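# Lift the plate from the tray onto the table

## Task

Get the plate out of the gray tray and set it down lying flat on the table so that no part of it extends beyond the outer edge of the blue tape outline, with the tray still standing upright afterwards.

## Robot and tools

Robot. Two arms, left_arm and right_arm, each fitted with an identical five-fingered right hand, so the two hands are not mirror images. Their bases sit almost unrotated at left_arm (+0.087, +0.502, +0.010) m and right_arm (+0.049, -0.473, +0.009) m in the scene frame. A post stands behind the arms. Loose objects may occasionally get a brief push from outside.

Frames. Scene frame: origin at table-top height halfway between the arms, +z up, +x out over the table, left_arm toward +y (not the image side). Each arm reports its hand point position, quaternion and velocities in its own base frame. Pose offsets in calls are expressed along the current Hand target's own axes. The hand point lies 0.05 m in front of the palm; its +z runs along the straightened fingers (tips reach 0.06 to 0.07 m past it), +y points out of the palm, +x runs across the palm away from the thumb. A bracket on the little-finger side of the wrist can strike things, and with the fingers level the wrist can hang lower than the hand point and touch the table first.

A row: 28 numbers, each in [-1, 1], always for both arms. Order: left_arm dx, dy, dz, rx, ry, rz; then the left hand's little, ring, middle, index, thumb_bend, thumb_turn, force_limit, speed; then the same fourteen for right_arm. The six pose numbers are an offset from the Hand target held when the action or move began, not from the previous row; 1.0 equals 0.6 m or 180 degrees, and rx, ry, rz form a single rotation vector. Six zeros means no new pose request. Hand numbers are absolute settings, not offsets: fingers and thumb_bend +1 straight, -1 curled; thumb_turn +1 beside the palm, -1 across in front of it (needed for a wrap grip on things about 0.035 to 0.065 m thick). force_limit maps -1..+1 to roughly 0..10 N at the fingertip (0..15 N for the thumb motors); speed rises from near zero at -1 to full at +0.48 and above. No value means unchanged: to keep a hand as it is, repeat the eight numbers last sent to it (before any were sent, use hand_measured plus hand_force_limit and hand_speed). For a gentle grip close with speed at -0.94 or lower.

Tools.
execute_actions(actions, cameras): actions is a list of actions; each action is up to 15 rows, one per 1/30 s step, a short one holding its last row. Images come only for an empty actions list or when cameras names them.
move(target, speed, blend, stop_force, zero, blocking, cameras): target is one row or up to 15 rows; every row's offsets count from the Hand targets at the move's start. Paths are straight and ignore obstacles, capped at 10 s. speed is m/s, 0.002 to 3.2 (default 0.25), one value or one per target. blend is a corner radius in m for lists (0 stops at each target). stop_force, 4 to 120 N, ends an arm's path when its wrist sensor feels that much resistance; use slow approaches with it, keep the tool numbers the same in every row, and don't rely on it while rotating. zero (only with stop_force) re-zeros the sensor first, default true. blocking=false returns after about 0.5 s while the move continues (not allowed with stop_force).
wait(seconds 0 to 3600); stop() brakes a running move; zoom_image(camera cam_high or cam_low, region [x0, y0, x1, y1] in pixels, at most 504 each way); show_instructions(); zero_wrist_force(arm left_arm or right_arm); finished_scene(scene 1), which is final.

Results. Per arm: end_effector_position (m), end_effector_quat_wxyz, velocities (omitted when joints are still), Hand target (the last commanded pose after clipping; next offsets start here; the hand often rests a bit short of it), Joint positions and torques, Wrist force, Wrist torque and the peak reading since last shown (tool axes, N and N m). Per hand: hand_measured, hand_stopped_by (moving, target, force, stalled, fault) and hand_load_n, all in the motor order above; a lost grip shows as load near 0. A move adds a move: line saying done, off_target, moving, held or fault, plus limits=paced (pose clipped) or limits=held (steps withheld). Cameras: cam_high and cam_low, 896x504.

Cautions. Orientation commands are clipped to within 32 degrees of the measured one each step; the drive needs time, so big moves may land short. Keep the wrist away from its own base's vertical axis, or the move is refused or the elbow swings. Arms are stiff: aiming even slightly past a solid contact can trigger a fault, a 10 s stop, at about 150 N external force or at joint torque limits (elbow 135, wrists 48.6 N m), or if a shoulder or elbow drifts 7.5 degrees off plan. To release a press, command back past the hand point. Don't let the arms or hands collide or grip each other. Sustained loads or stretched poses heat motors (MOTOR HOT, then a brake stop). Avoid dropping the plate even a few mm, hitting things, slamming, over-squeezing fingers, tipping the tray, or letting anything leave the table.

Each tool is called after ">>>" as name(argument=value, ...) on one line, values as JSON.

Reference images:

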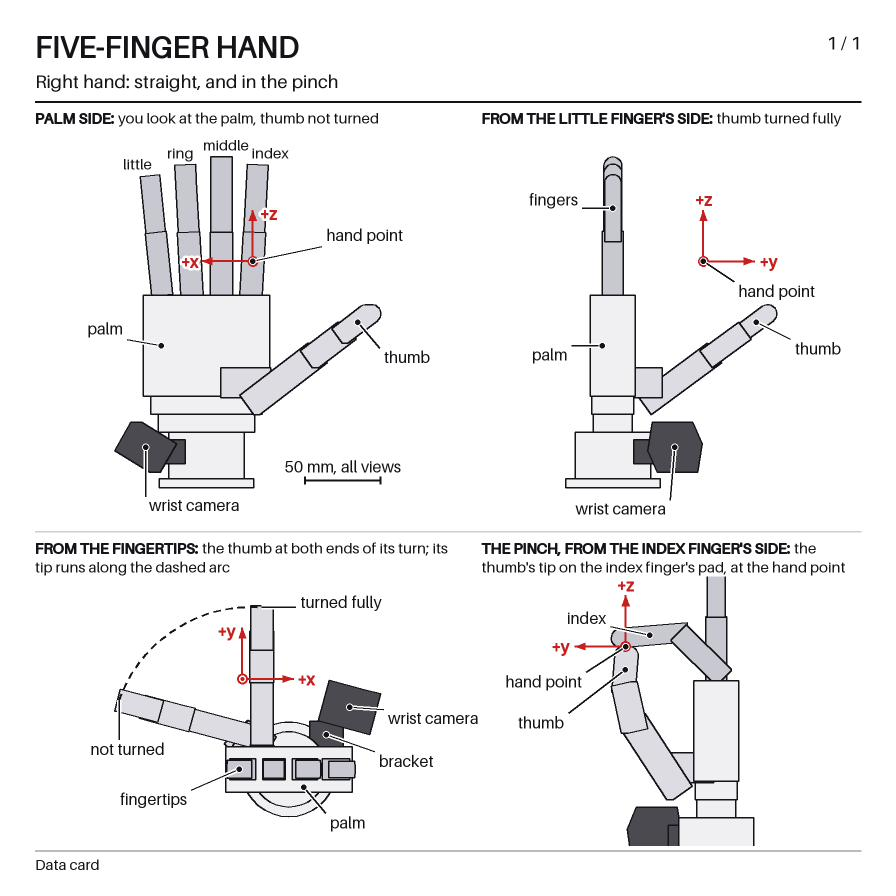

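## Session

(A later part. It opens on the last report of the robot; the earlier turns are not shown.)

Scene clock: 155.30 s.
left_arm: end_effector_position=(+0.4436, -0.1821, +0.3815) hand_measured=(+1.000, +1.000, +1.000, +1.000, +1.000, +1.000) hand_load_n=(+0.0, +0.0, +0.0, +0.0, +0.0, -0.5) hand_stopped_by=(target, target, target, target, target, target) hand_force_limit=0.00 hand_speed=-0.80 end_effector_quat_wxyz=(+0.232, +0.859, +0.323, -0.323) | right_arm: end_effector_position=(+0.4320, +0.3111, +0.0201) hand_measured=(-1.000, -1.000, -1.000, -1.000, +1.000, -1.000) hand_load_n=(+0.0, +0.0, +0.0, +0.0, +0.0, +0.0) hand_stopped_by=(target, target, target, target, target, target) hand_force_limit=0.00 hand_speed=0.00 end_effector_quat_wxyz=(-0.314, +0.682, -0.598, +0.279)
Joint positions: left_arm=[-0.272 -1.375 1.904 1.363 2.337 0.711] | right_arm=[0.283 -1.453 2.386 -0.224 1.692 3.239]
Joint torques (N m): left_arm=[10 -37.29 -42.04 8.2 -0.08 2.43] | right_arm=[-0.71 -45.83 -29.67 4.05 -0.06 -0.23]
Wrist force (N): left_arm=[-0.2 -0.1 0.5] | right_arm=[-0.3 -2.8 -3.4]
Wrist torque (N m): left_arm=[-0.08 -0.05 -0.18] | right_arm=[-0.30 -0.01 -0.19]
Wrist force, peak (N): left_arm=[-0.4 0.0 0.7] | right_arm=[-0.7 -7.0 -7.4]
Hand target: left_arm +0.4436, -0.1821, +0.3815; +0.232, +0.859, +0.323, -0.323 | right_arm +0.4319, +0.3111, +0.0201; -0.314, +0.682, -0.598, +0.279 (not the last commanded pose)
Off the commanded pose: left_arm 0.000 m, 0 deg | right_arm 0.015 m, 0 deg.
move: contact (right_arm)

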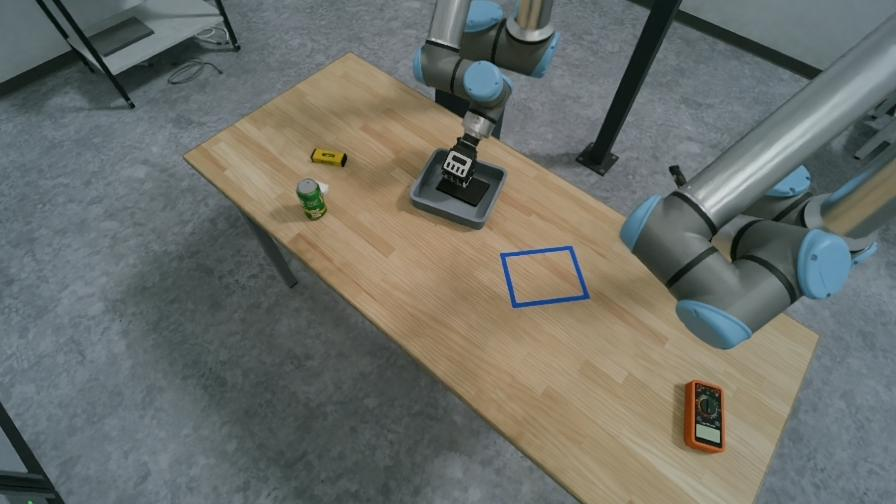

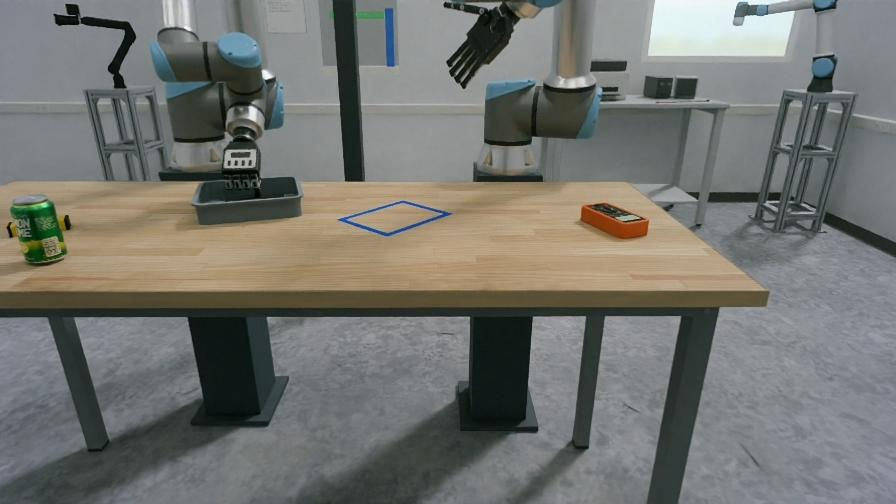

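>>> move(target=[[0,0,0,0,0,0,1,1,1,1,1,1,0,-0.8,0,-0.0102,-0.0086,0,0,0,-1,-1,-1,-1,1,-1,0,0],[0,0,0,0,0,0,1,1,1,1,1,1,0,-0.8,-0.025,0.0231,-0.0481,0,0,0,-1,-1,-1,-1,1,-1,0,0],[0,0,0,0,0,0,1,1,1,1,1,1,0,-0.8,-0.025,0.0231,-0.0481,0,0,0,-1,-1,1,1,1,-1,0,0]], speed=0.05, cameras=["all"])

>>> zoom_image(camera="cam_high", region=[400, 120, 520, 240])

>>> zoom_image(camera="cam_low", region=[180, 140, 310, 230])

Scene clock: 163.27 s.
left_arm: end_effector_position=(+0.4436, -0.1821, +0.3815) hand_measured=(+1.000, +1.000, +1.000, +1.000, +1.000, +1.000) hand_load_n=(+0.0, +0.0, +0.0, +0.0, +0.0, +0.0) hand_stopped_by=(target, target, target, target, target, target) hand_force_limit=0.00 hand_speed=-0.80 end_effector_quat_wxyz=(+0.232, +0.859, +0.323, -0.323) | right_arm: end_effector_position=(+0.3993, +0.3221, +0.0282) hand_measured=(-1.000, -1.000, +0.368, +1.000, +0.998, -1.000) hand_load_n=(+0.5, +0.0, -25.0, +0.0, -11.5, +0.0) hand_stopped_by=(target, target, stalled, target, target, target) hand_force_limit=0.00 hand_speed=0.00 end_effector_quat_wxyz=(-0.314, +0.682, -0.598, +0.279)
Joint positions: left_arm=[-0.272 -1.375 1.904 1.363 2.337 0.711] | right_arm=[0.346 -1.491 2.409 -0.203 1.739 3.28]
Joint torques (N m): left_arm=[14.29 -35.12 -43.35 7.9 -0.43 2.84] | right_arm=[16.11 -5.57 -13.85 3.06 -0.75 1.93]
Wrist force (N): left_arm=[-0.3 0.1 0.5] | right_arm=[-0.5 -24.5 -23.4]
Wrist torque (N m): left_arm=[-0.06 -0.04 -0.18] | right_arm=[0.80 0.75 -0.60]
Wrist force, peak (N): left_arm=[-0.3 0.0 0.7] | right_arm=[-0.8 -23.1 -25.8]
Hand target: left_arm +0.4436, -0.1821, +0.3815; +0.232, +0.859, +0.323, -0.323 | right_arm +0.3993, +0.3221, +0.0281; -0.314, +0.682, -0.598, +0.279
Off the commanded pose: left_arm 0.000 m, 0 deg | right_arm 0.000 m, 0 deg.
move: done

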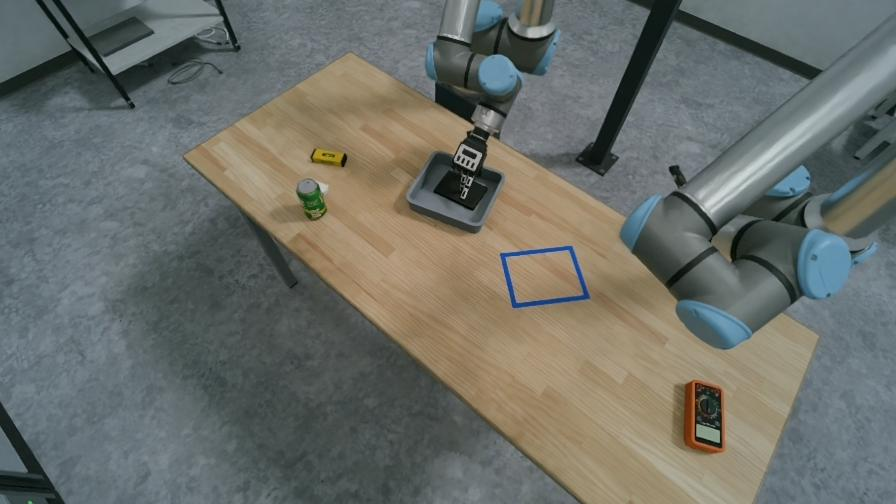

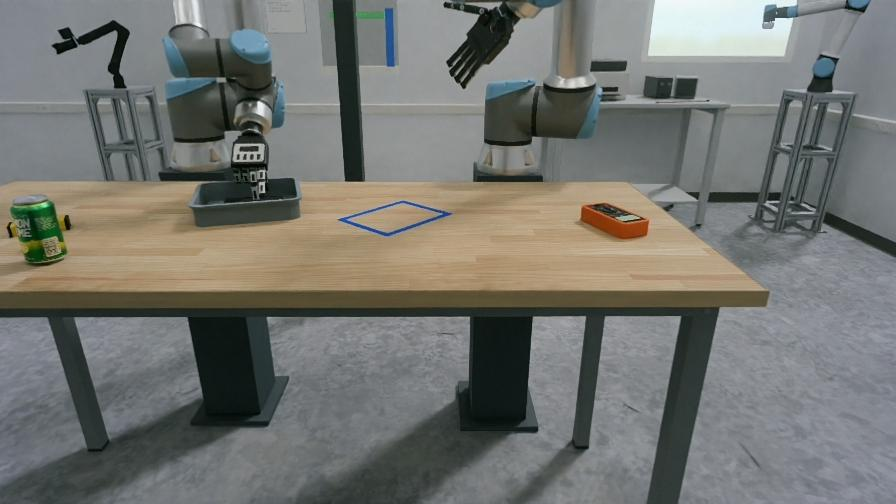

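Scaled by 4.200 from the camera's image (finer frame: 1280x720).

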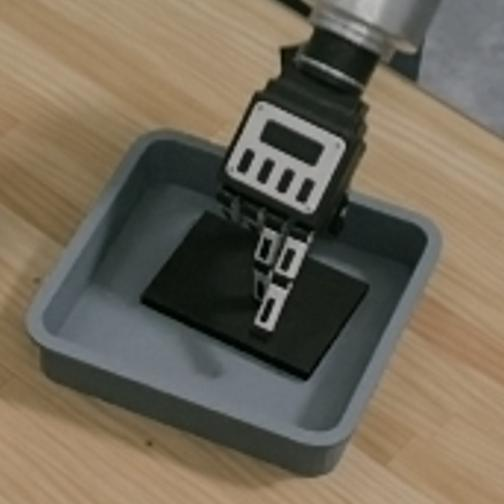

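Scaled by 3.877 from the camera's image (finer frame: 1280x720).

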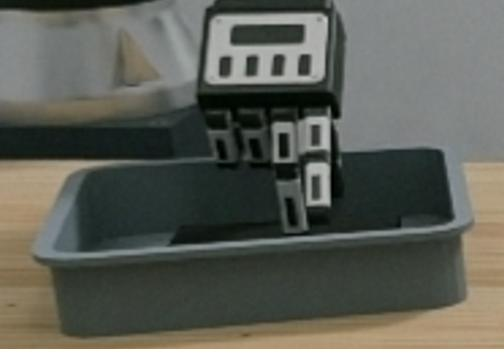

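>>> move(target=[0,0,0,0,0,0,1,1,1,1,1,1,0,-0.8,0,-0.0638,-0.0537,0,0,0,-1,-1,0.368,1,1,-1,0,-0.5], speed=0.05)

>>> move(target=[0,0,0,0,0,0,1,1,1,1,1,1,0,-0.8,0,0,0,0,0,0,-1,-1,1,1,1,-1,0,0], speed=0.05, cameras=["all"])

>>> zoom_image(camera="cam_high", region=[400, 120, 520, 240])

>>> zoom_image(camera="cam_low", region=[180, 140, 310, 230])

Scene clock: 167.53 s.
left_arm: end_effector_position=(+0.4436, -0.1821, +0.3815) hand_measured=(+1.000, +1.000, +1.000, +1.000, +1.000, +1.000) hand_load_n=(+0.0, +0.0, +0.0, +0.0, +0.0, +0.0) hand_stopped_by=(target, target, target, target, target, target) hand_force_limit=0.00 hand_speed=-0.80 end_effector_quat_wxyz=(+0.232, +0.859, +0.323, -0.323) | right_arm: end_effector_position=(+0.3994, +0.3224, +0.0781) hand_measured=(-1.000, -1.000, +0.368, +1.000, +1.000, -1.000) hand_load_n=(+0.0, +0.0, +0.0, -0.5, +0.0, +0.0) hand_stopped_by=(target, target, target, target, target, target) hand_force_limit=0.00 hand_speed=-0.50 end_effector_quat_wxyz=(-0.314, +0.682, -0.598, +0.279)
Joint positions: left_arm=[-0.272 -1.375 1.904 1.363 2.337 0.711] | right_arm=[0.347 -1.581 2.371 -0.075 1.74 3.281]
Joint torques (N m): left_arm=[11.57 -35.54 -42.51 8.07 0.01 2.75] | right_arm=[15.15 -42.03 -37.07 4.18 1.81 2.91]
Wrist force (N): left_arm=[-0.5 0.1 0.1] | right_arm=[-0.2 1.5 -0.6]
Wrist torque (N m): left_arm=[-0.04 0.00 -0.20] | right_arm=[-0.06 0.06 -0.12]
Wrist force, peak (N): left_arm=[-0.2 -0.1 0.7] | right_arm=[-0.1 -25.9 -24.6]
Hand target: left_arm +0.4436, -0.1821, +0.3815; +0.232, +0.859, +0.323, -0.323 | right_arm +0.3994, +0.3223, +0.0782; -0.314, +0.682, -0.598, +0.279
Off the commanded pose: left_arm 0.000 m, 0 deg | right_arm 0.000 m, 0 deg.
move: done

Scene clock: 168.07 s.
left_arm: end_effector_position=(+0.4436, -0.1821, +0.3815) hand_measured=(+1.000, +1.000, +1.000, +1.000, +1.000, +1.000) hand_load_n=(+0.0, +0.0, +0.0, +0.0, +0.0, -0.5) hand_stopped_by=(target, target, target, target, target, target) hand_force_limit=0.00 hand_speed=-0.80 end_effector_quat_wxyz=(+0.232, +0.859, +0.323, -0.323) | right_arm: end_effector_position=(+0.3994, +0.3224, +0.0782) hand_measured=(-1.000, -1.000, +1.000, +1.000, +1.000, -1.000) hand_load_n=(+0.0, +0.5, +0.0, -0.5, +0.0, +0.0) hand_stopped_by=(target, target, target, target, target, target) hand_force_limit=0.00 hand_speed=0.00 end_effector_quat_wxyz=(-0.314, +0.682, -0.598, +0.279)
Joint positions: left_arm=[-0.272 -1.375 1.904 1.363 2.337 0.711] | right_arm=[0.347 -1.581 2.371 -0.075 1.74 3.281]
Joint torques (N m): left_arm=[14.02 -35.02 -43.86 8.1 -0.09 2.4] | right_arm=[6.82 -41.75 -36.7 3.81 0.1 2.62]
Wrist force (N): left_arm=[-0.1 0.2 0.3] | right_arm=[-0.2 1.5 -0.3]
Wrist torque (N m): left_arm=[-0.03 -0.06 -0.16] | right_arm=[-0.07 0.05 -0.12]
Wrist force, peak (N): left_arm=[-0.5 0.1 0.5] | right_arm=[-0.1 1.8 -0.5]
Hand target: left_arm +0.4436, -0.1821, +0.3815; +0.232, +0.859, +0.323, -0.323 | right_arm +0.3994, +0.3223, +0.0782; -0.314, +0.682, -0.598, +0.279
Off the commanded pose: left_arm 0.000 m, 0 deg | right_arm 0.000 m, 0 deg.
move: done

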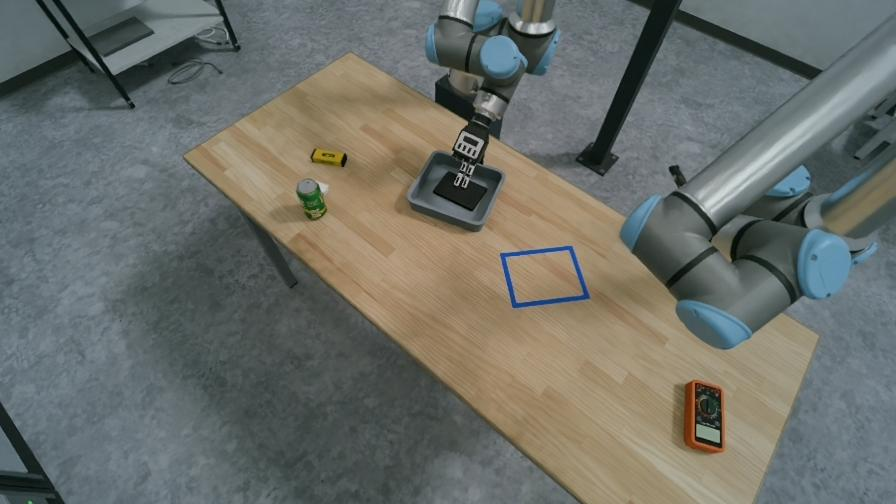

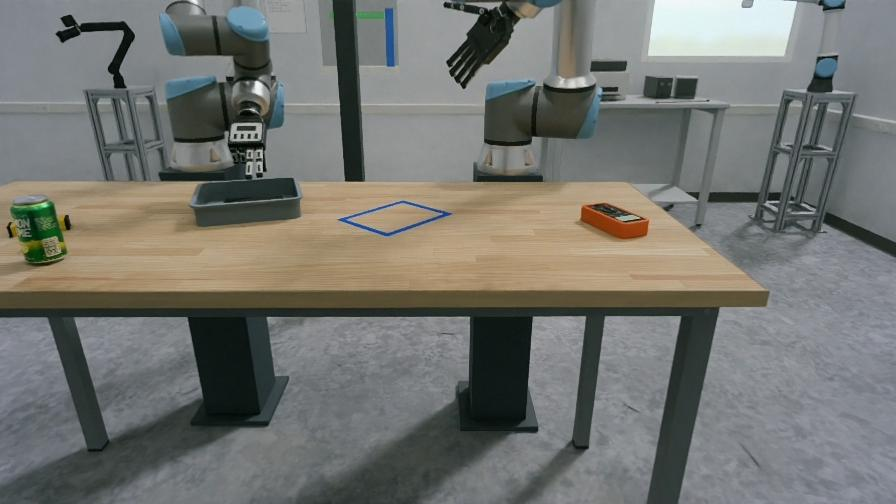

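Scaled by 4.200 from the camera's image (finer frame: 1280x720).

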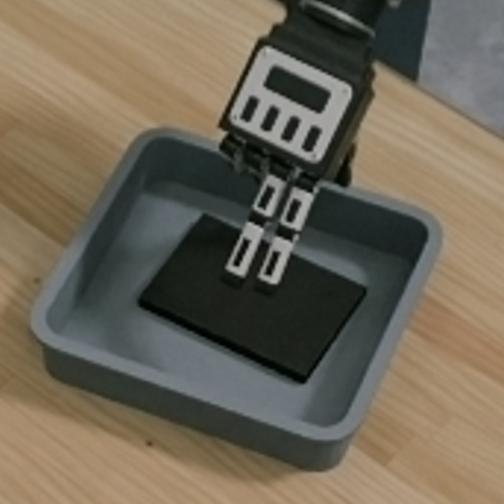

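Scaled by 3.877 from the camera's image (finer frame: 1280x720).

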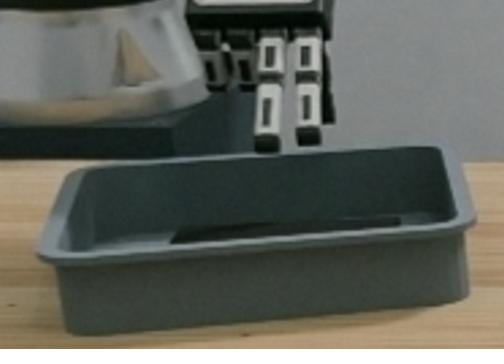

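>>> move(target=[0,0,0,0,0,0,1,1,1,1,1,1,0,-0.8,0.0234,-0.019,0.0226,-0.0038,0.0416,-0.0488,-1,-1,1,1,1,-1,0,0], speed=0.05, cameras=["all"])

>>> zoom_image(camera="cam_high", region=[400, 120, 520, 240])

>>> zoom_image(camera="cam_low", region=[180, 140, 310, 230])

Scene clock: 203.17 s.
left_arm: end_effector_position=(+0.4436, -0.1821, +0.3815) hand_measured=(+1.000, +1.000, +1.000, +1.000, +1.000, +1.000) hand_load_n=(+0.0, +0.0, +0.0, +0.0, +0.0, +0.0) hand_stopped_by=(target, target, target, target, target, target) hand_force_limit=0.00 hand_speed=-0.80 end_effector_quat_wxyz=(+0.232, +0.859, +0.323, -0.323) | right_arm: end_effector_position=(+0.4188, +0.3107, +0.0782) hand_measured=(-1.000, -1.000, +1.000, +1.000, +1.000, -1.000) hand_load_n=(+0.0, +0.0, +0.0, +0.0, +0.0, +0.0) hand_stopped_by=(target, target, target, target, target, target) hand_force_limit=0.00 hand_speed=0.00 end_effector_quat_wxyz=(-0.248, +0.708, -0.565, +0.343)
Joint positions: left_arm=[-0.272 -1.375 1.904 1.363 2.337 0.711] | right_arm=[0.419 -1.512 2.298 -0.033 1.923 3.184]
Joint torques (N m): left_arm=[11.96 -39.05 -42.17 8.03 0.42 2.67] | right_arm=[21.75 -19.77 -36.98 3.81 1.96 -3.66]
Wrist force (N): left_arm=[-0.3 -0.2 0.1] | right_arm=[-1.0 1.3 -0.8]
Wrist torque (N m): left_arm=[-0.07 -0.02 -0.19] | right_arm=[-0.04 0.15 0.18]
Wrist force, peak (N): left_arm=[-0.6 -0.3 0.3] | right_arm=[-1.0 1.5 -0.7]
Hand target: left_arm +0.4436, -0.1821, +0.3815; +0.232, +0.859, +0.323, -0.323 | right_arm +0.4188, +0.3107, +0.0782; -0.248, +0.708, -0.565, +0.343
Off the commanded pose: left_arm 0.000 m, 0 deg | right_arm 0.000 m, 0 deg.
move: done

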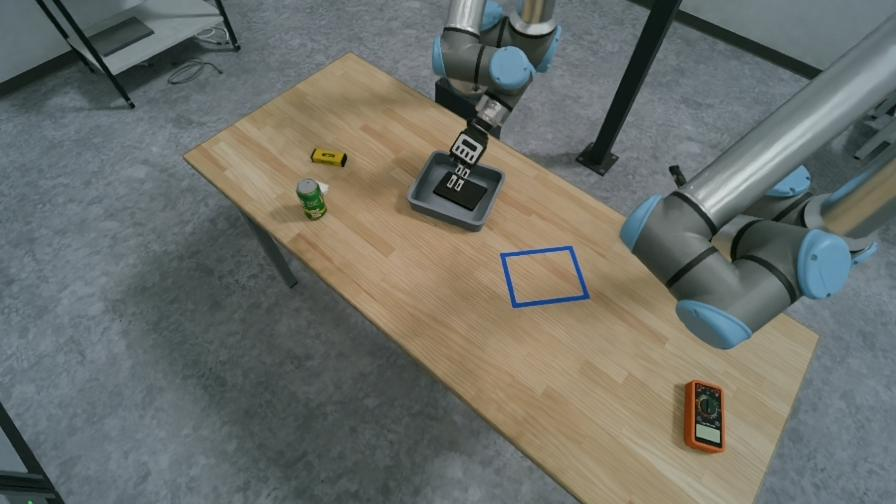

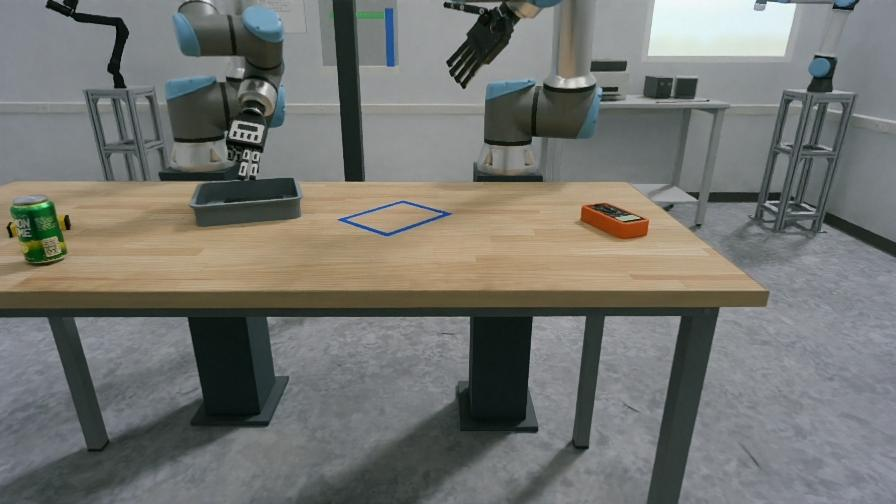

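Scaled by 4.200 from the camera's image (finer frame: 1280x720).

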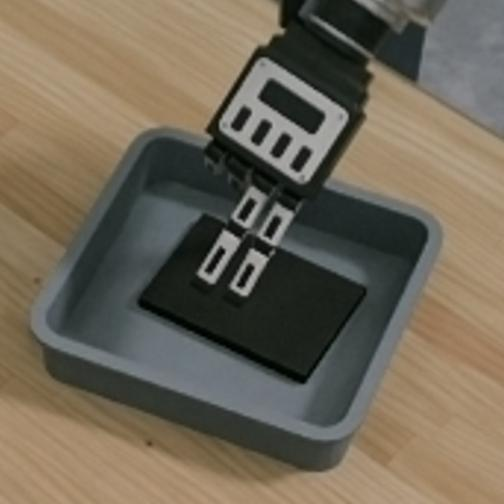

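Scaled by 3.877 from the camera's image (finer frame: 1280x720).

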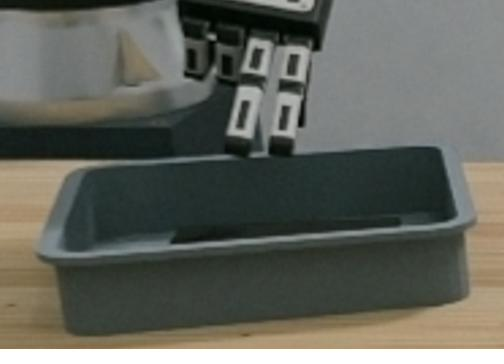

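>>> move(target=[0,0,0,0,0,0,1,1,1,1,1,1,0,-0.8,-0.0185,0.0688,0.0593,0,0,0,-1,-1,1,1,1,-1,0,0], speed=0.02, stop_force=6, cameras=["all"])

>>> zoom_image(camera="cam_high", region=[400, 120, 520, 240])

>>> zoom_image(camera="cam_low", region=[180, 140, 310, 230])

Scene clock: 210.47 s.
left_arm: end_effector_position=(+0.4436, -0.1821, +0.3815) hand_measured=(+1.000, +1.000, +1.000, +1.000, +1.000, +1.000) hand_load_n=(+0.0, +0.0, +0.0, +0.0, +0.0, +0.0) hand_stopped_by=(target, target, target, target, target, target) hand_force_limit=0.00 hand_speed=-0.80 end_effector_quat_wxyz=(+0.232, +0.859, +0.323, -0.323) | right_arm: end_effector_position=(+0.4186, +0.3104, +0.0225) hand_measured=(-1.000, -1.000, +1.000, +1.000, +1.000, -1.000) hand_load_n=(+0.0, +0.0, +0.0, +0.0, +0.0, +0.0) hand_stopped_by=(target, target, target, target, target, target) hand_force_limit=0.00 hand_speed=0.00 end_effector_quat_wxyz=(-0.248, +0.708, -0.565, +0.343)
Joint positions: left_arm=[-0.272 -1.375 1.904 1.363 2.337 0.711] | right_arm=[0.419 -1.42 2.338 -0.166 1.922 3.183]
Joint torques (N m): left_arm=[15.49 -37.58 -42.1 8.37 -0.07 2.47] | right_arm=[-20.94 -23.39 -13.45 -1.17 -1.24 -3.22]
Wrist force (N): left_arm=[-0.1 -0.1 0.2] | right_arm=[-0.8 1.2 -0.2]
Wrist torque (N m): left_arm=[-0.06 -0.06 -0.17] | right_arm=[-0.05 0.09 0.12]
Wrist force, peak (N): left_arm=[-0.4 0.2 0.6] | right_arm=[-1.4 1.4 -0.7]
Hand target: left_arm +0.4436, -0.1821, +0.3815; +0.232, +0.859, +0.323, -0.323 | right_arm +0.4186, +0.3104, +0.0225; -0.248, +0.708, -0.565, +0.343
Off the commanded pose: left_arm 0.000 m, 0 deg | right_arm 0.000 m, 0 deg.
move: done

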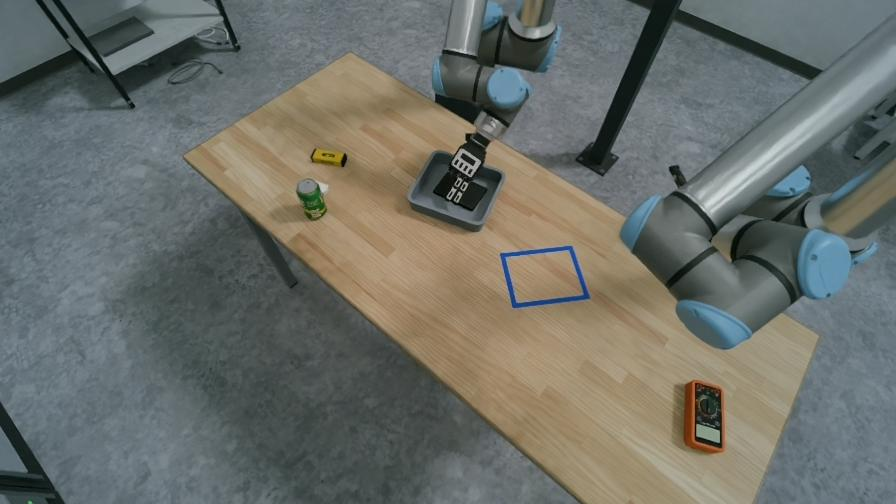

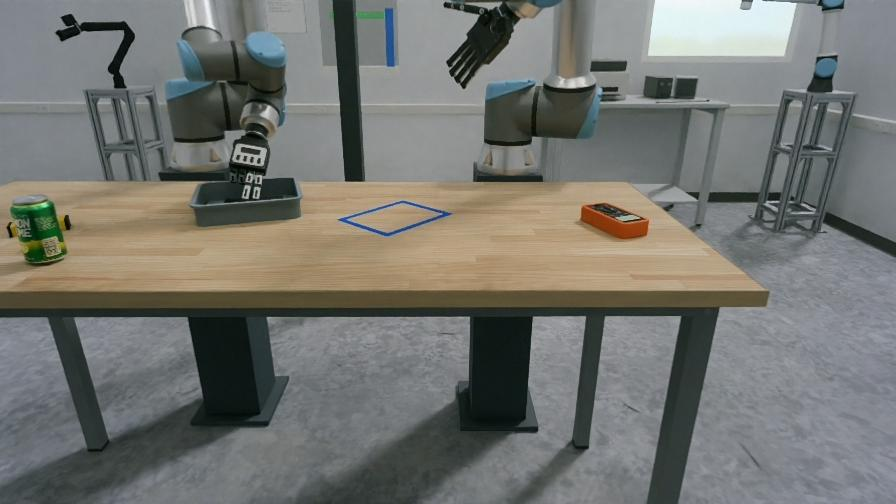

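Scaled by 4.200 from the camera's image (finer frame: 1280x720).

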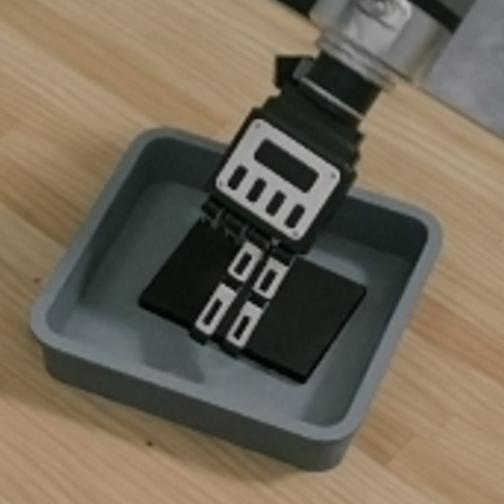

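Scaled by 3.877 from the camera's image (finer frame: 1280x720).

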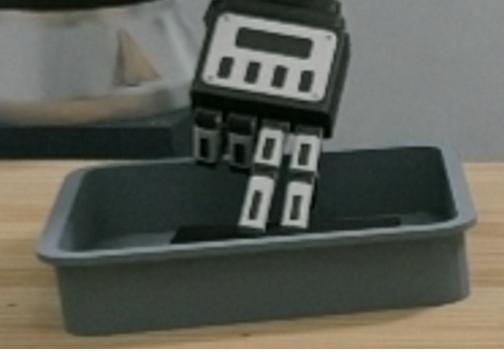

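>>> move(target=[0,0,0,0,0,0,1,1,1,1,1,1,0,-0.8,-0.0067,0.0247,0.0213,0,0,0,-1,-1,1,1,1,-1,0,0], speed=0.01, stop_force=5)

Scene clock: 214.87 s.
left_arm: end_effector_position=(+0.4436, -0.1821, +0.3815) hand_measured=(+1.000, +1.000, +1.000, +1.000, +1.000, +1.000) hand_load_n=(+0.0, -0.5, +0.0, +0.0, +0.0, +0.0) hand_stopped_by=(target, target, target, target, target, target) hand_force_limit=0.00 hand_speed=-0.80 end_effector_quat_wxyz=(+0.232, +0.859, +0.323, -0.323) | right_arm: end_effector_position=(+0.4186, +0.3103, +0.0066) hand_measured=(-1.000, -1.000, +1.000, +1.000, +1.000, -1.000) hand_load_n=(+0.0, +0.0, -0.5, +0.0, +0.0, +0.0) hand_stopped_by=(target, target, target, target, target, target) hand_force_limit=0.00 hand_speed=0.00 end_effector_quat_wxyz=(-0.248, +0.708, -0.565, +0.343)
Joint positions: left_arm=[-0.272 -1.375 1.904 1.363 2.337 0.711] | right_arm=[0.418 -1.39 2.347 -0.204 1.922 3.183]
Joint torques (N m): left_arm=[11.82 -36.95 -43.27 7.92 -0.31 2.83] | right_arm=[-15.48 -49.46 -29.92 4.49 -0.16 -3.6]
Wrist force (N): left_arm=[-0.5 0.0 0.4] | right_arm=[-1.1 -3.0 -4.2]
Wrist torque (N m): left_arm=[-0.07 -0.01 -0.19] | right_arm=[-0.31 0.17 0.08]
Wrist force, peak (N): left_arm=[-0.3 -0.3 0.6] | right_arm=[-0.9 -5.6 -6.0]
Hand target: left_arm +0.4436, -0.1821, +0.3815; +0.232, +0.859, +0.323, -0.323 | right_arm +0.4186, +0.3103, +0.0066; -0.248, +0.708, -0.565, +0.343 (not the last commanded pose)
Off the commanded pose: left_arm 0.000 m, 0 deg | right_arm 0.004 m, 0 deg.
move: contact (right_arm)

>>> move(target=[0,0,0,0,0,0,1,1,1,1,1,1,0,-0.8,0.0004,-0.0014,-0.0012,0,0,0,-1,-1,1,1,1,-1,0,0], speed=0.02)

>>> move(target=[0,0,0,0,0,0,1,1,1,1,1,1,0,-0.8,0,0,0,0,0,0,-1,-1,0.5,0.5,1,-1,-0.3,-0.9], cameras=["all"])

>>> zoom_image(camera="cam_high", region=[400, 120, 520, 240])

>>> zoom_image(camera="cam_low", region=[180, 140, 310, 230])

Scene clock: 218.57 s.
left_arm: end_effector_position=(+0.4436, -0.1821, +0.3815) hand_measured=(+1.000, +1.000, +1.000, +1.000, +1.000, +1.000) hand_load_n=(+0.0, +0.0, +0.0, +0.0, +0.0, +0.0) hand_stopped_by=(target, target, target, target, target, target) hand_force_limit=0.00 hand_speed=-0.80 end_effector_quat_wxyz=(+0.232, +0.859, +0.323, -0.323) | right_arm: end_effector_position=(+0.4186, +0.3103, +0.0078) hand_measured=(-1.000, -1.000, +1.000, +1.000, +1.000, -1.000) hand_load_n=(+0.0, +0.0, +0.0, +0.0, +0.0, +0.0) hand_stopped_by=(target, target, target, target, target, target) hand_force_limit=0.00 hand_speed=0.00 end_effector_quat_wxyz=(-0.248, +0.708, -0.565, +0.343)
Joint positions: left_arm=[-0.272 -1.375 1.904 1.363 2.337 0.711] | right_arm=[0.418 -1.393 2.346 -0.201 1.922 3.183]
Joint torques (N m): left_arm=[12 -37.67 -42.37 8.43 -0.23 3.09] | right_arm=[-13.17 -50.7 -31.64 4.21 1.43 -3.44]
Wrist force (N): left_arm=[-0.2 0.4 0.5] | right_arm=[-1.1 0.9 -0.5]
Wrist torque (N m): left_arm=[0.00 -0.06 -0.16] | right_arm=[-0.08 0.14 0.10]
Wrist force, peak (N): left_arm=[-0.3 0.2 0.7] | right_arm=[-0.6 -3.5 -4.3]
Hand target: left_arm +0.4436, -0.1821, +0.3815; +0.232, +0.859, +0.323, -0.323 | right_arm +0.4186, +0.3103, +0.0078; -0.248, +0.708, -0.565, +0.343
Off the commanded pose: left_arm 0.000 m, 0 deg | right_arm 0.000 m, 0 deg.
move: done

Scene clock: 220.07 s.
left_arm: end_effector_position=(+0.4436, -0.1821, +0.3815) hand_measured=(+1.000, +1.000, +1.000, +1.000, +1.000, +1.000) hand_load_n=(+0.0, +0.0, +0.0, +0.0, +0.0, +0.0) hand_stopped_by=(target, target, target, target, target, target) hand_force_limit=0.00 hand_speed=-0.80 end_effector_quat_wxyz=(+0.232, +0.859, +0.323, -0.323) | right_arm: end_effector_position=(+0.4186, +0.3103, +0.0078) hand_measured=(-1.000, -1.000, +0.658, +0.666, +1.000, -1.000) hand_load_n=(+0.0, +0.0, +5.0, +3.0, +0.0, +0.0) hand_stopped_by=(target, target, force, force, target, target) hand_force_limit=-0.30 hand_speed=-0.90 end_effector_quat_wxyz=(-0.248, +0.708, -0.565, +0.343)
Joint positions: left_arm=[-0.272 -1.375 1.904 1.363 2.337 0.711] | right_arm=[0.418 -1.393 2.346 -0.201 1.922 3.183]
Joint torques (N m): left_arm=[14.01 -39.02 -41.4 7.66 0.29 2.7] | right_arm=[-18.24 -47.93 -25.13 4.12 -1.32 -3.59]
Wrist force (N): left_arm=[0.0 -0.3 0.3] | right_arm=[0.2 -4.5 -3.7]
Wrist torque (N m): left_arm=[-0.10 -0.08 -0.17] | right_arm=[0.43 0.20 0.13]
Wrist force, peak (N): left_arm=[-0.6 0.0 0.4] | right_arm=[0.5 -4.9 -3.7]
Hand target: left_arm +0.4436, -0.1821, +0.3815; +0.232, +0.859, +0.323, -0.323 | right_arm +0.4186, +0.3103, +0.0078; -0.248, +0.708, -0.565, +0.343
Off the commanded pose: left_arm 0.000 m, 0 deg | right_arm 0.000 m, 0 deg.
move: done

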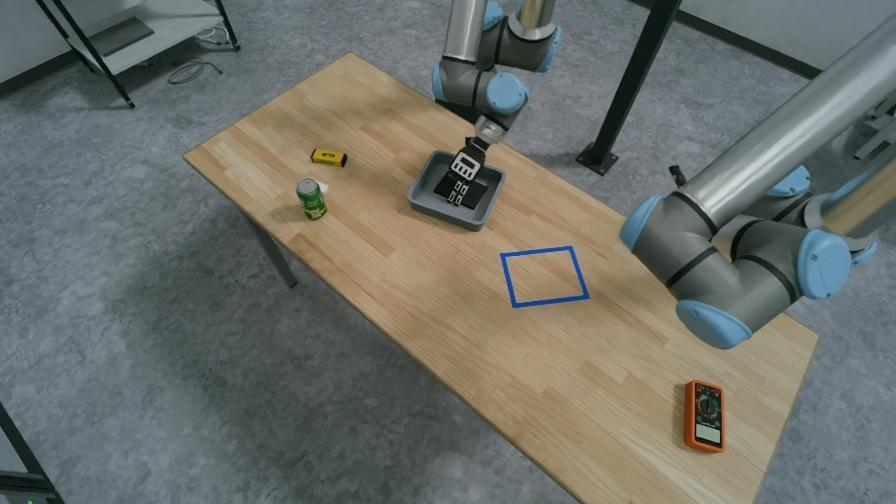

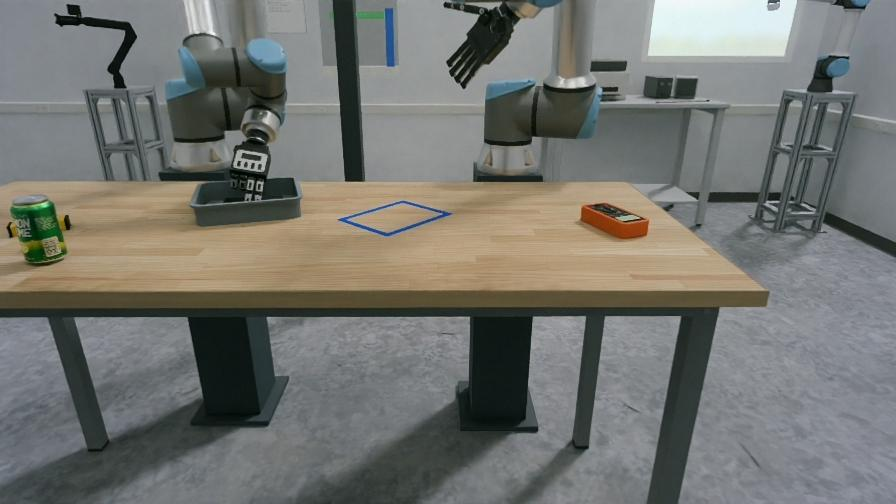

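Scaled by 4.200 from the camera's image (finer frame: 1280x720).

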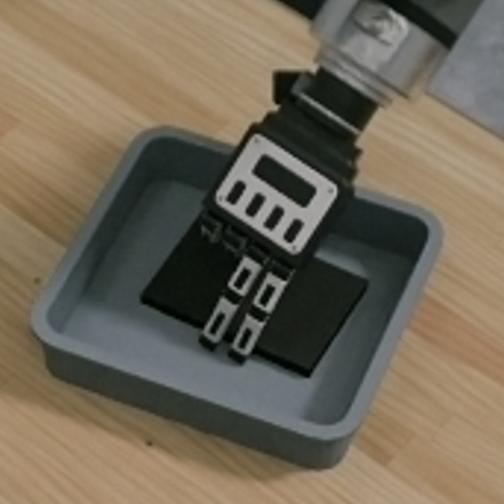

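Scaled by 3.877 from the camera's image (finer frame: 1280x720).

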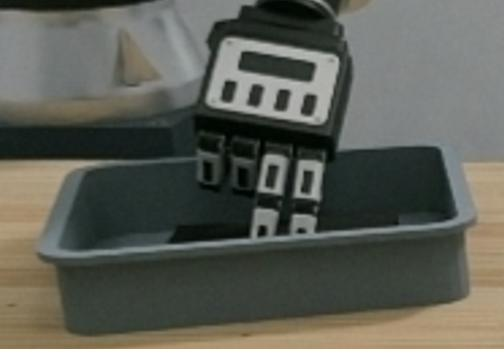

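>>> move(target=[[0,0,0,0,0,0,1,1,1,1,1,1,0,-0.8,0,0,0,0,0,0,-1,-1,0.74,0.74,1,-1,-0.3,-0.9],[0,0,0,0,0,0,1,1,1,1,1,1,0,-0.8,0.0002,-0.0006,-0.0005,0.0065,0.001,0.0009,-1,-1,0.74,0.74,1,-1,-0.3,-0.9],[0,0,0,0,0,0,1,1,1,1,1,1,0,-0.8,0.0002,-0.0006,-0.0005,0.0065,0.001,0.0009,-1,-1,0.5,0.5,1,-1,0,-0.9]], cameras=["all"])

>>> zoom_image(camera="cam_high", region=[400, 120, 520, 240])

Scene clock: 230.00 s.
left_arm: end_effector_position=(+0.4436, -0.1821, +0.3815) hand_measured=(+1.000, +1.000, +1.000, +1.000, +1.000, +1.000) hand_load_n=(+0.0, +0.0, +0.0, +0.0, +0.0, +0.0) hand_stopped_by=(target, target, target, target, target, target) hand_force_limit=0.00 hand_speed=-0.80 end_effector_quat_wxyz=(+0.232, +0.859, +0.323, -0.323) | right_arm: end_effector_position=(+0.4187, +0.3103, +0.0083) hand_measured=(-1.000, -1.000, +0.602, +0.592, +1.000, -1.000) hand_load_n=(+0.5, +0.5, +4.5, +6.5, +0.0, +0.0) hand_stopped_by=(target, target, force, force, target, target) hand_force_limit=0.00 hand_speed=-0.90 end_effector_quat_wxyz=(-0.255, +0.704, -0.563, +0.349)
Joint positions: left_arm=[-0.272 -1.375 1.904 1.363 2.337 0.711] | right_arm=[0.422 -1.398 2.357 -0.228 1.929 3.181]
Joint torques (N m): left_arm=[14.14 -36.97 -42.35 7.75 0.24 2.76] | right_arm=[18.83 -43.83 -11.44 1.94 1.39 -3.73]
Wrist force (N): left_arm=[-0.2 -0.2 0.4] | right_arm=[1.2 -8.1 -5.1]
Wrist torque (N m): left_arm=[-0.09 -0.05 -0.18] | right_arm=[0.48 0.16 0.15]
Wrist force, peak (N): left_arm=[-0.5 0.1 0.6] | right_arm=[1.2 -8.1 -5.1]
Hand target: left_arm +0.4436, -0.1821, +0.3815; +0.232, +0.859, +0.323, -0.323 | right_arm +0.4186, +0.3103, +0.0083; -0.255, +0.704, -0.563, +0.349
Off the commanded pose: left_arm 0.000 m, 0 deg | right_arm 0.000 m, 0 deg.
move: done

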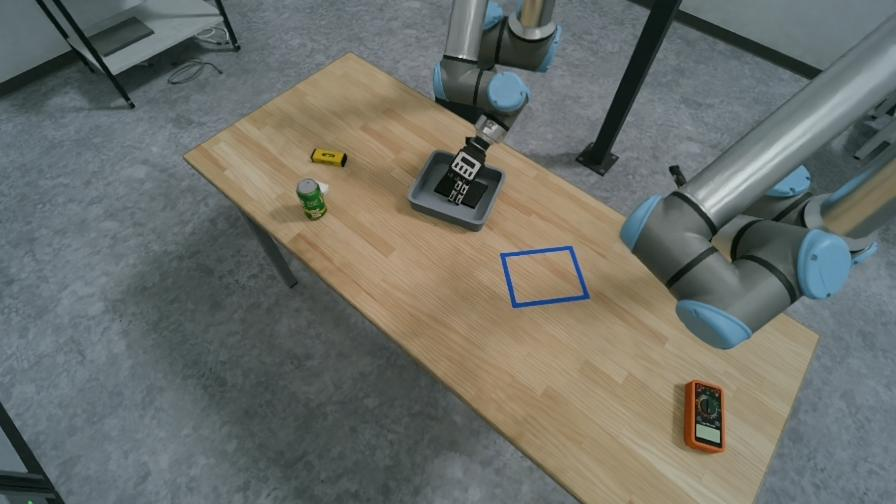

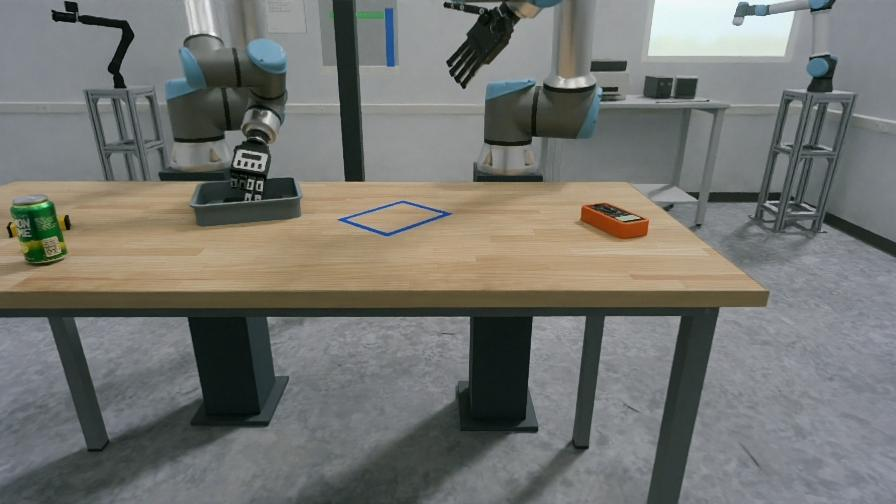

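Scaled by 4.200 from the camera's image (finer frame: 1280x720).

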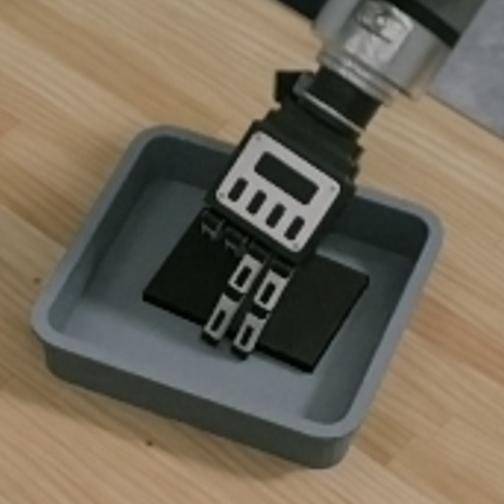

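>>> move(target=[0,0,0,0,0,0,1,1,1,1,1,1,0,-0.8,0.0008,-0.0031,-0.0027,0,0,0,-1,-1,0.5,0.5,1,-1,0,-0.9], speed=0.01)

Scene clock: 233.23 s.
left_arm: end_effector_position=(+0.4436, -0.1821, +0.3815) hand_measured=(+1.000, +1.000, +1.000, +1.000, +1.000, +1.000) hand_load_n=(+0.0, +0.0, +0.5, +0.0, +0.0, +0.0) hand_stopped_by=(target, target, target, target, target, target) hand_force_limit=0.00 hand_speed=-0.80 end_effector_quat_wxyz=(+0.232, +0.859, +0.323, -0.323) | right_arm: end_effector_position=(+0.4185, +0.3103, +0.0106) hand_measured=(-1.000, -1.000, +0.602, +0.592, +1.000, -1.000) hand_load_n=(+0.0, +0.0, +0.0, +0.0, +0.0, +0.0) hand_stopped_by=(target, target, force, force, target, target) hand_force_limit=0.00 hand_speed=-0.90 end_effector_quat_wxyz=(-0.255, +0.704, -0.563, +0.349)
Joint positions: left_arm=[-0.272 -1.375 1.904 1.363 2.337 0.711] | right_arm=[0.422 -1.402 2.356 -0.222 1.929 3.181]
Joint torques (N m): left_arm=[10.53 -39.9 -42.62 7.71 -0.15 2.92] | right_arm=[20.36 -49.28 -29.38 3.92 2.21 0.38]
Wrist force (N): left_arm=[-0.1 0.1 0.2] | right_arm=[-0.7 1.1 -0.2]
Wrist torque (N m): left_arm=[-0.03 -0.06 -0.16] | right_arm=[-0.06 0.07 0.13]
Wrist force, peak (N): left_arm=[-0.5 0.3 0.3] | right_arm=[1.2 -8.2 -5.2]
Hand target: left_arm +0.4436, -0.1821, +0.3815; +0.232, +0.859, +0.323, -0.323 | right_arm +0.4186, +0.3103, +0.0108; -0.255, +0.704, -0.563, +0.349
Off the commanded pose: left_arm 0.000 m, 0 deg | right_arm 0.000 m, 0 deg.
move: done

>>> move(target=[[0,0,0,0,0,0,1,1,1,1,1,1,0,-0.8,-0.0004,0.0015,0.0013,0.0075,0.0011,0.001,-1,-1,0.5,0.5,1,-1,0,-0.9],[0,0,0,0,0,0,1,1,1,1,1,1,0,-0.8,-0.0004,0.0015,0.0013,0.0075,0.0011,0.001,-1,-1,0.4,0.4,1,-1,-0.3,-0.94]], speed=0.02, cameras=["all"])

>>> zoom_image(camera="cam_high", region=[400, 120, 520, 240])

Scene clock: 240.33 s.
left_arm: end_effector_position=(+0.4436, -0.1821, +0.3815) hand_measured=(+1.000, +1.000, +1.000, +1.000, +1.000, +1.000) hand_load_n=(+0.0, +0.0, +0.0, +0.0, +0.0, +0.0) hand_stopped_by=(target, target, target, target, target, target) hand_force_limit=0.00 hand_speed=-0.80 end_effector_quat_wxyz=(+0.232, +0.859, +0.323, -0.323) | right_arm: end_effector_position=(+0.4186, +0.3103, +0.0096) hand_measured=(-1.000, -1.000, +0.536, +0.520, +1.000, -1.000) hand_load_n=(+0.0, +0.5, +4.0, +4.5, +0.0, +0.0) hand_stopped_by=(target, target, force, force, target, target) hand_force_limit=-0.30 hand_speed=-0.94 end_effector_quat_wxyz=(-0.263, +0.699, -0.561, +0.357)
Joint positions: left_arm=[-0.272 -1.375 1.904 1.363 2.337 0.711] | right_arm=[0.426 -1.405 2.369 -0.256 1.936 3.179]
Joint torques (N m): left_arm=[13.52 -38.45 -41.84 7.87 0.14 2.81] | right_arm=[21.2 -47.49 -10.78 0.26 2.25 -3.52]
Wrist force (N): left_arm=[0.0 -0.2 0.1] | right_arm=[0.1 -3.7 -2.4]
Wrist torque (N m): left_arm=[-0.08 -0.07 -0.17] | right_arm=[0.20 0.13 0.11]
Wrist force, peak (N): left_arm=[-0.3 0.1 0.7] | right_arm=[0.2 -3.6 -2.6]
Hand target: left_arm +0.4436, -0.1821, +0.3815; +0.232, +0.859, +0.323, -0.323 | right_arm +0.4186, +0.3103, +0.0096; -0.263, +0.700, -0.561, +0.357
Off the commanded pose: left_arm 0.000 m, 0 deg | right_arm 0.000 m, 0 deg.
move: done

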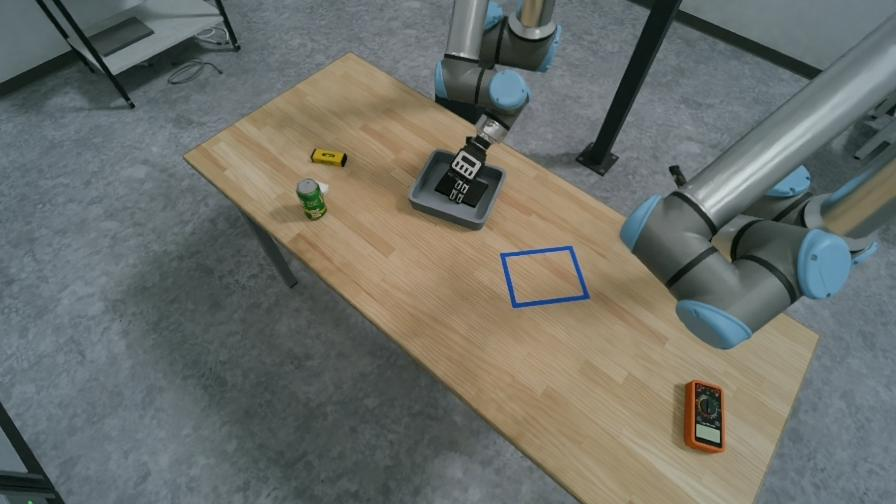

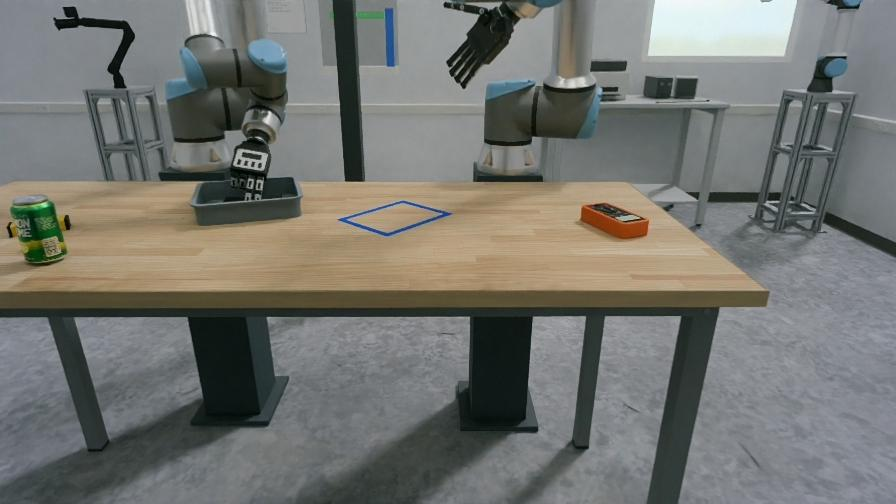

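Scaled by 4.200 from the camera's image (finer frame: 1280x720).

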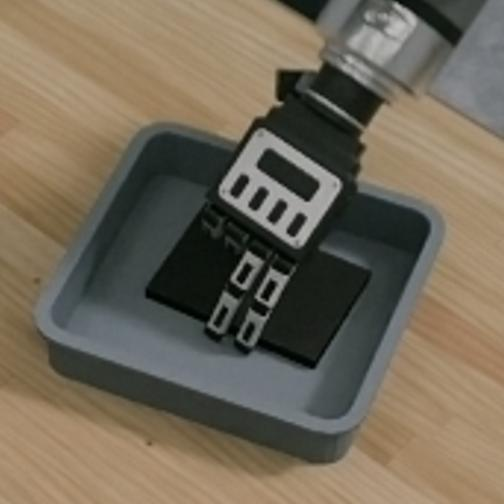

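>>> move(target=[0,0,0,0,0,0,1,1,1,1,1,1,0,-0.8,0.0006,-0.0022,-0.0019,0,0,0,-1,-1,0.4,0.4,1,-1,-0.3,-0.94], speed=0.01)

Scene clock: 244.03 s.
left_arm: end_effector_position=(+0.4436, -0.1821, +0.3815) hand_measured=(+1.000, +1.000, +1.000, +1.000, +1.000, +1.000) hand_load_n=(+0.0, +0.0, -0.5, +0.0, -0.5, +0.0) hand_stopped_by=(target, target, target, target, target, target) hand_force_limit=0.00 hand_speed=-0.80 end_effector_quat_wxyz=(+0.232, +0.859, +0.323, -0.323) | right_arm: end_effector_position=(+0.4185, +0.3103, +0.0113) hand_measured=(-1.000, -1.000, +0.536, +0.520, +1.000, -1.000) hand_load_n=(+0.0, +0.0, +1.5, +3.0, +0.5, +0.5) hand_stopped_by=(target, target, force, force, target, target) hand_force_limit=-0.30 hand_speed=-0.94 end_effector_quat_wxyz=(-0.263, +0.700, -0.561, +0.357)
Joint positions: left_arm=[-0.272 -1.375 1.904 1.363 2.337 0.711] | right_arm=[0.426 -1.408 2.368 -0.252 1.936 3.179]
Joint torques (N m): left_arm=[14.74 -37.28 -42.22 7.22 -0.03 2.4] | right_arm=[20.47 -49.42 -31.14 4.11 1.46 -1.41]
Wrist force (N): left_arm=[-0.2 0.0 0.4] | right_arm=[-0.6 2.4 0.2]
Wrist torque (N m): left_arm=[-0.06 -0.05 -0.18] | right_arm=[0.01 0.02 0.16]
Wrist force, peak (N): left_arm=[-0.5 -0.2 0.6] | right_arm=[0.5 -3.8 -2.9]
Hand target: left_arm +0.4436, -0.1821, +0.3815; +0.232, +0.859, +0.323, -0.323 | right_arm +0.4185, +0.3103, +0.0113; -0.263, +0.700, -0.561, +0.357
Off the commanded pose: left_arm 0.000 m, 0 deg | right_arm 0.000 m, 0 deg.
move: done


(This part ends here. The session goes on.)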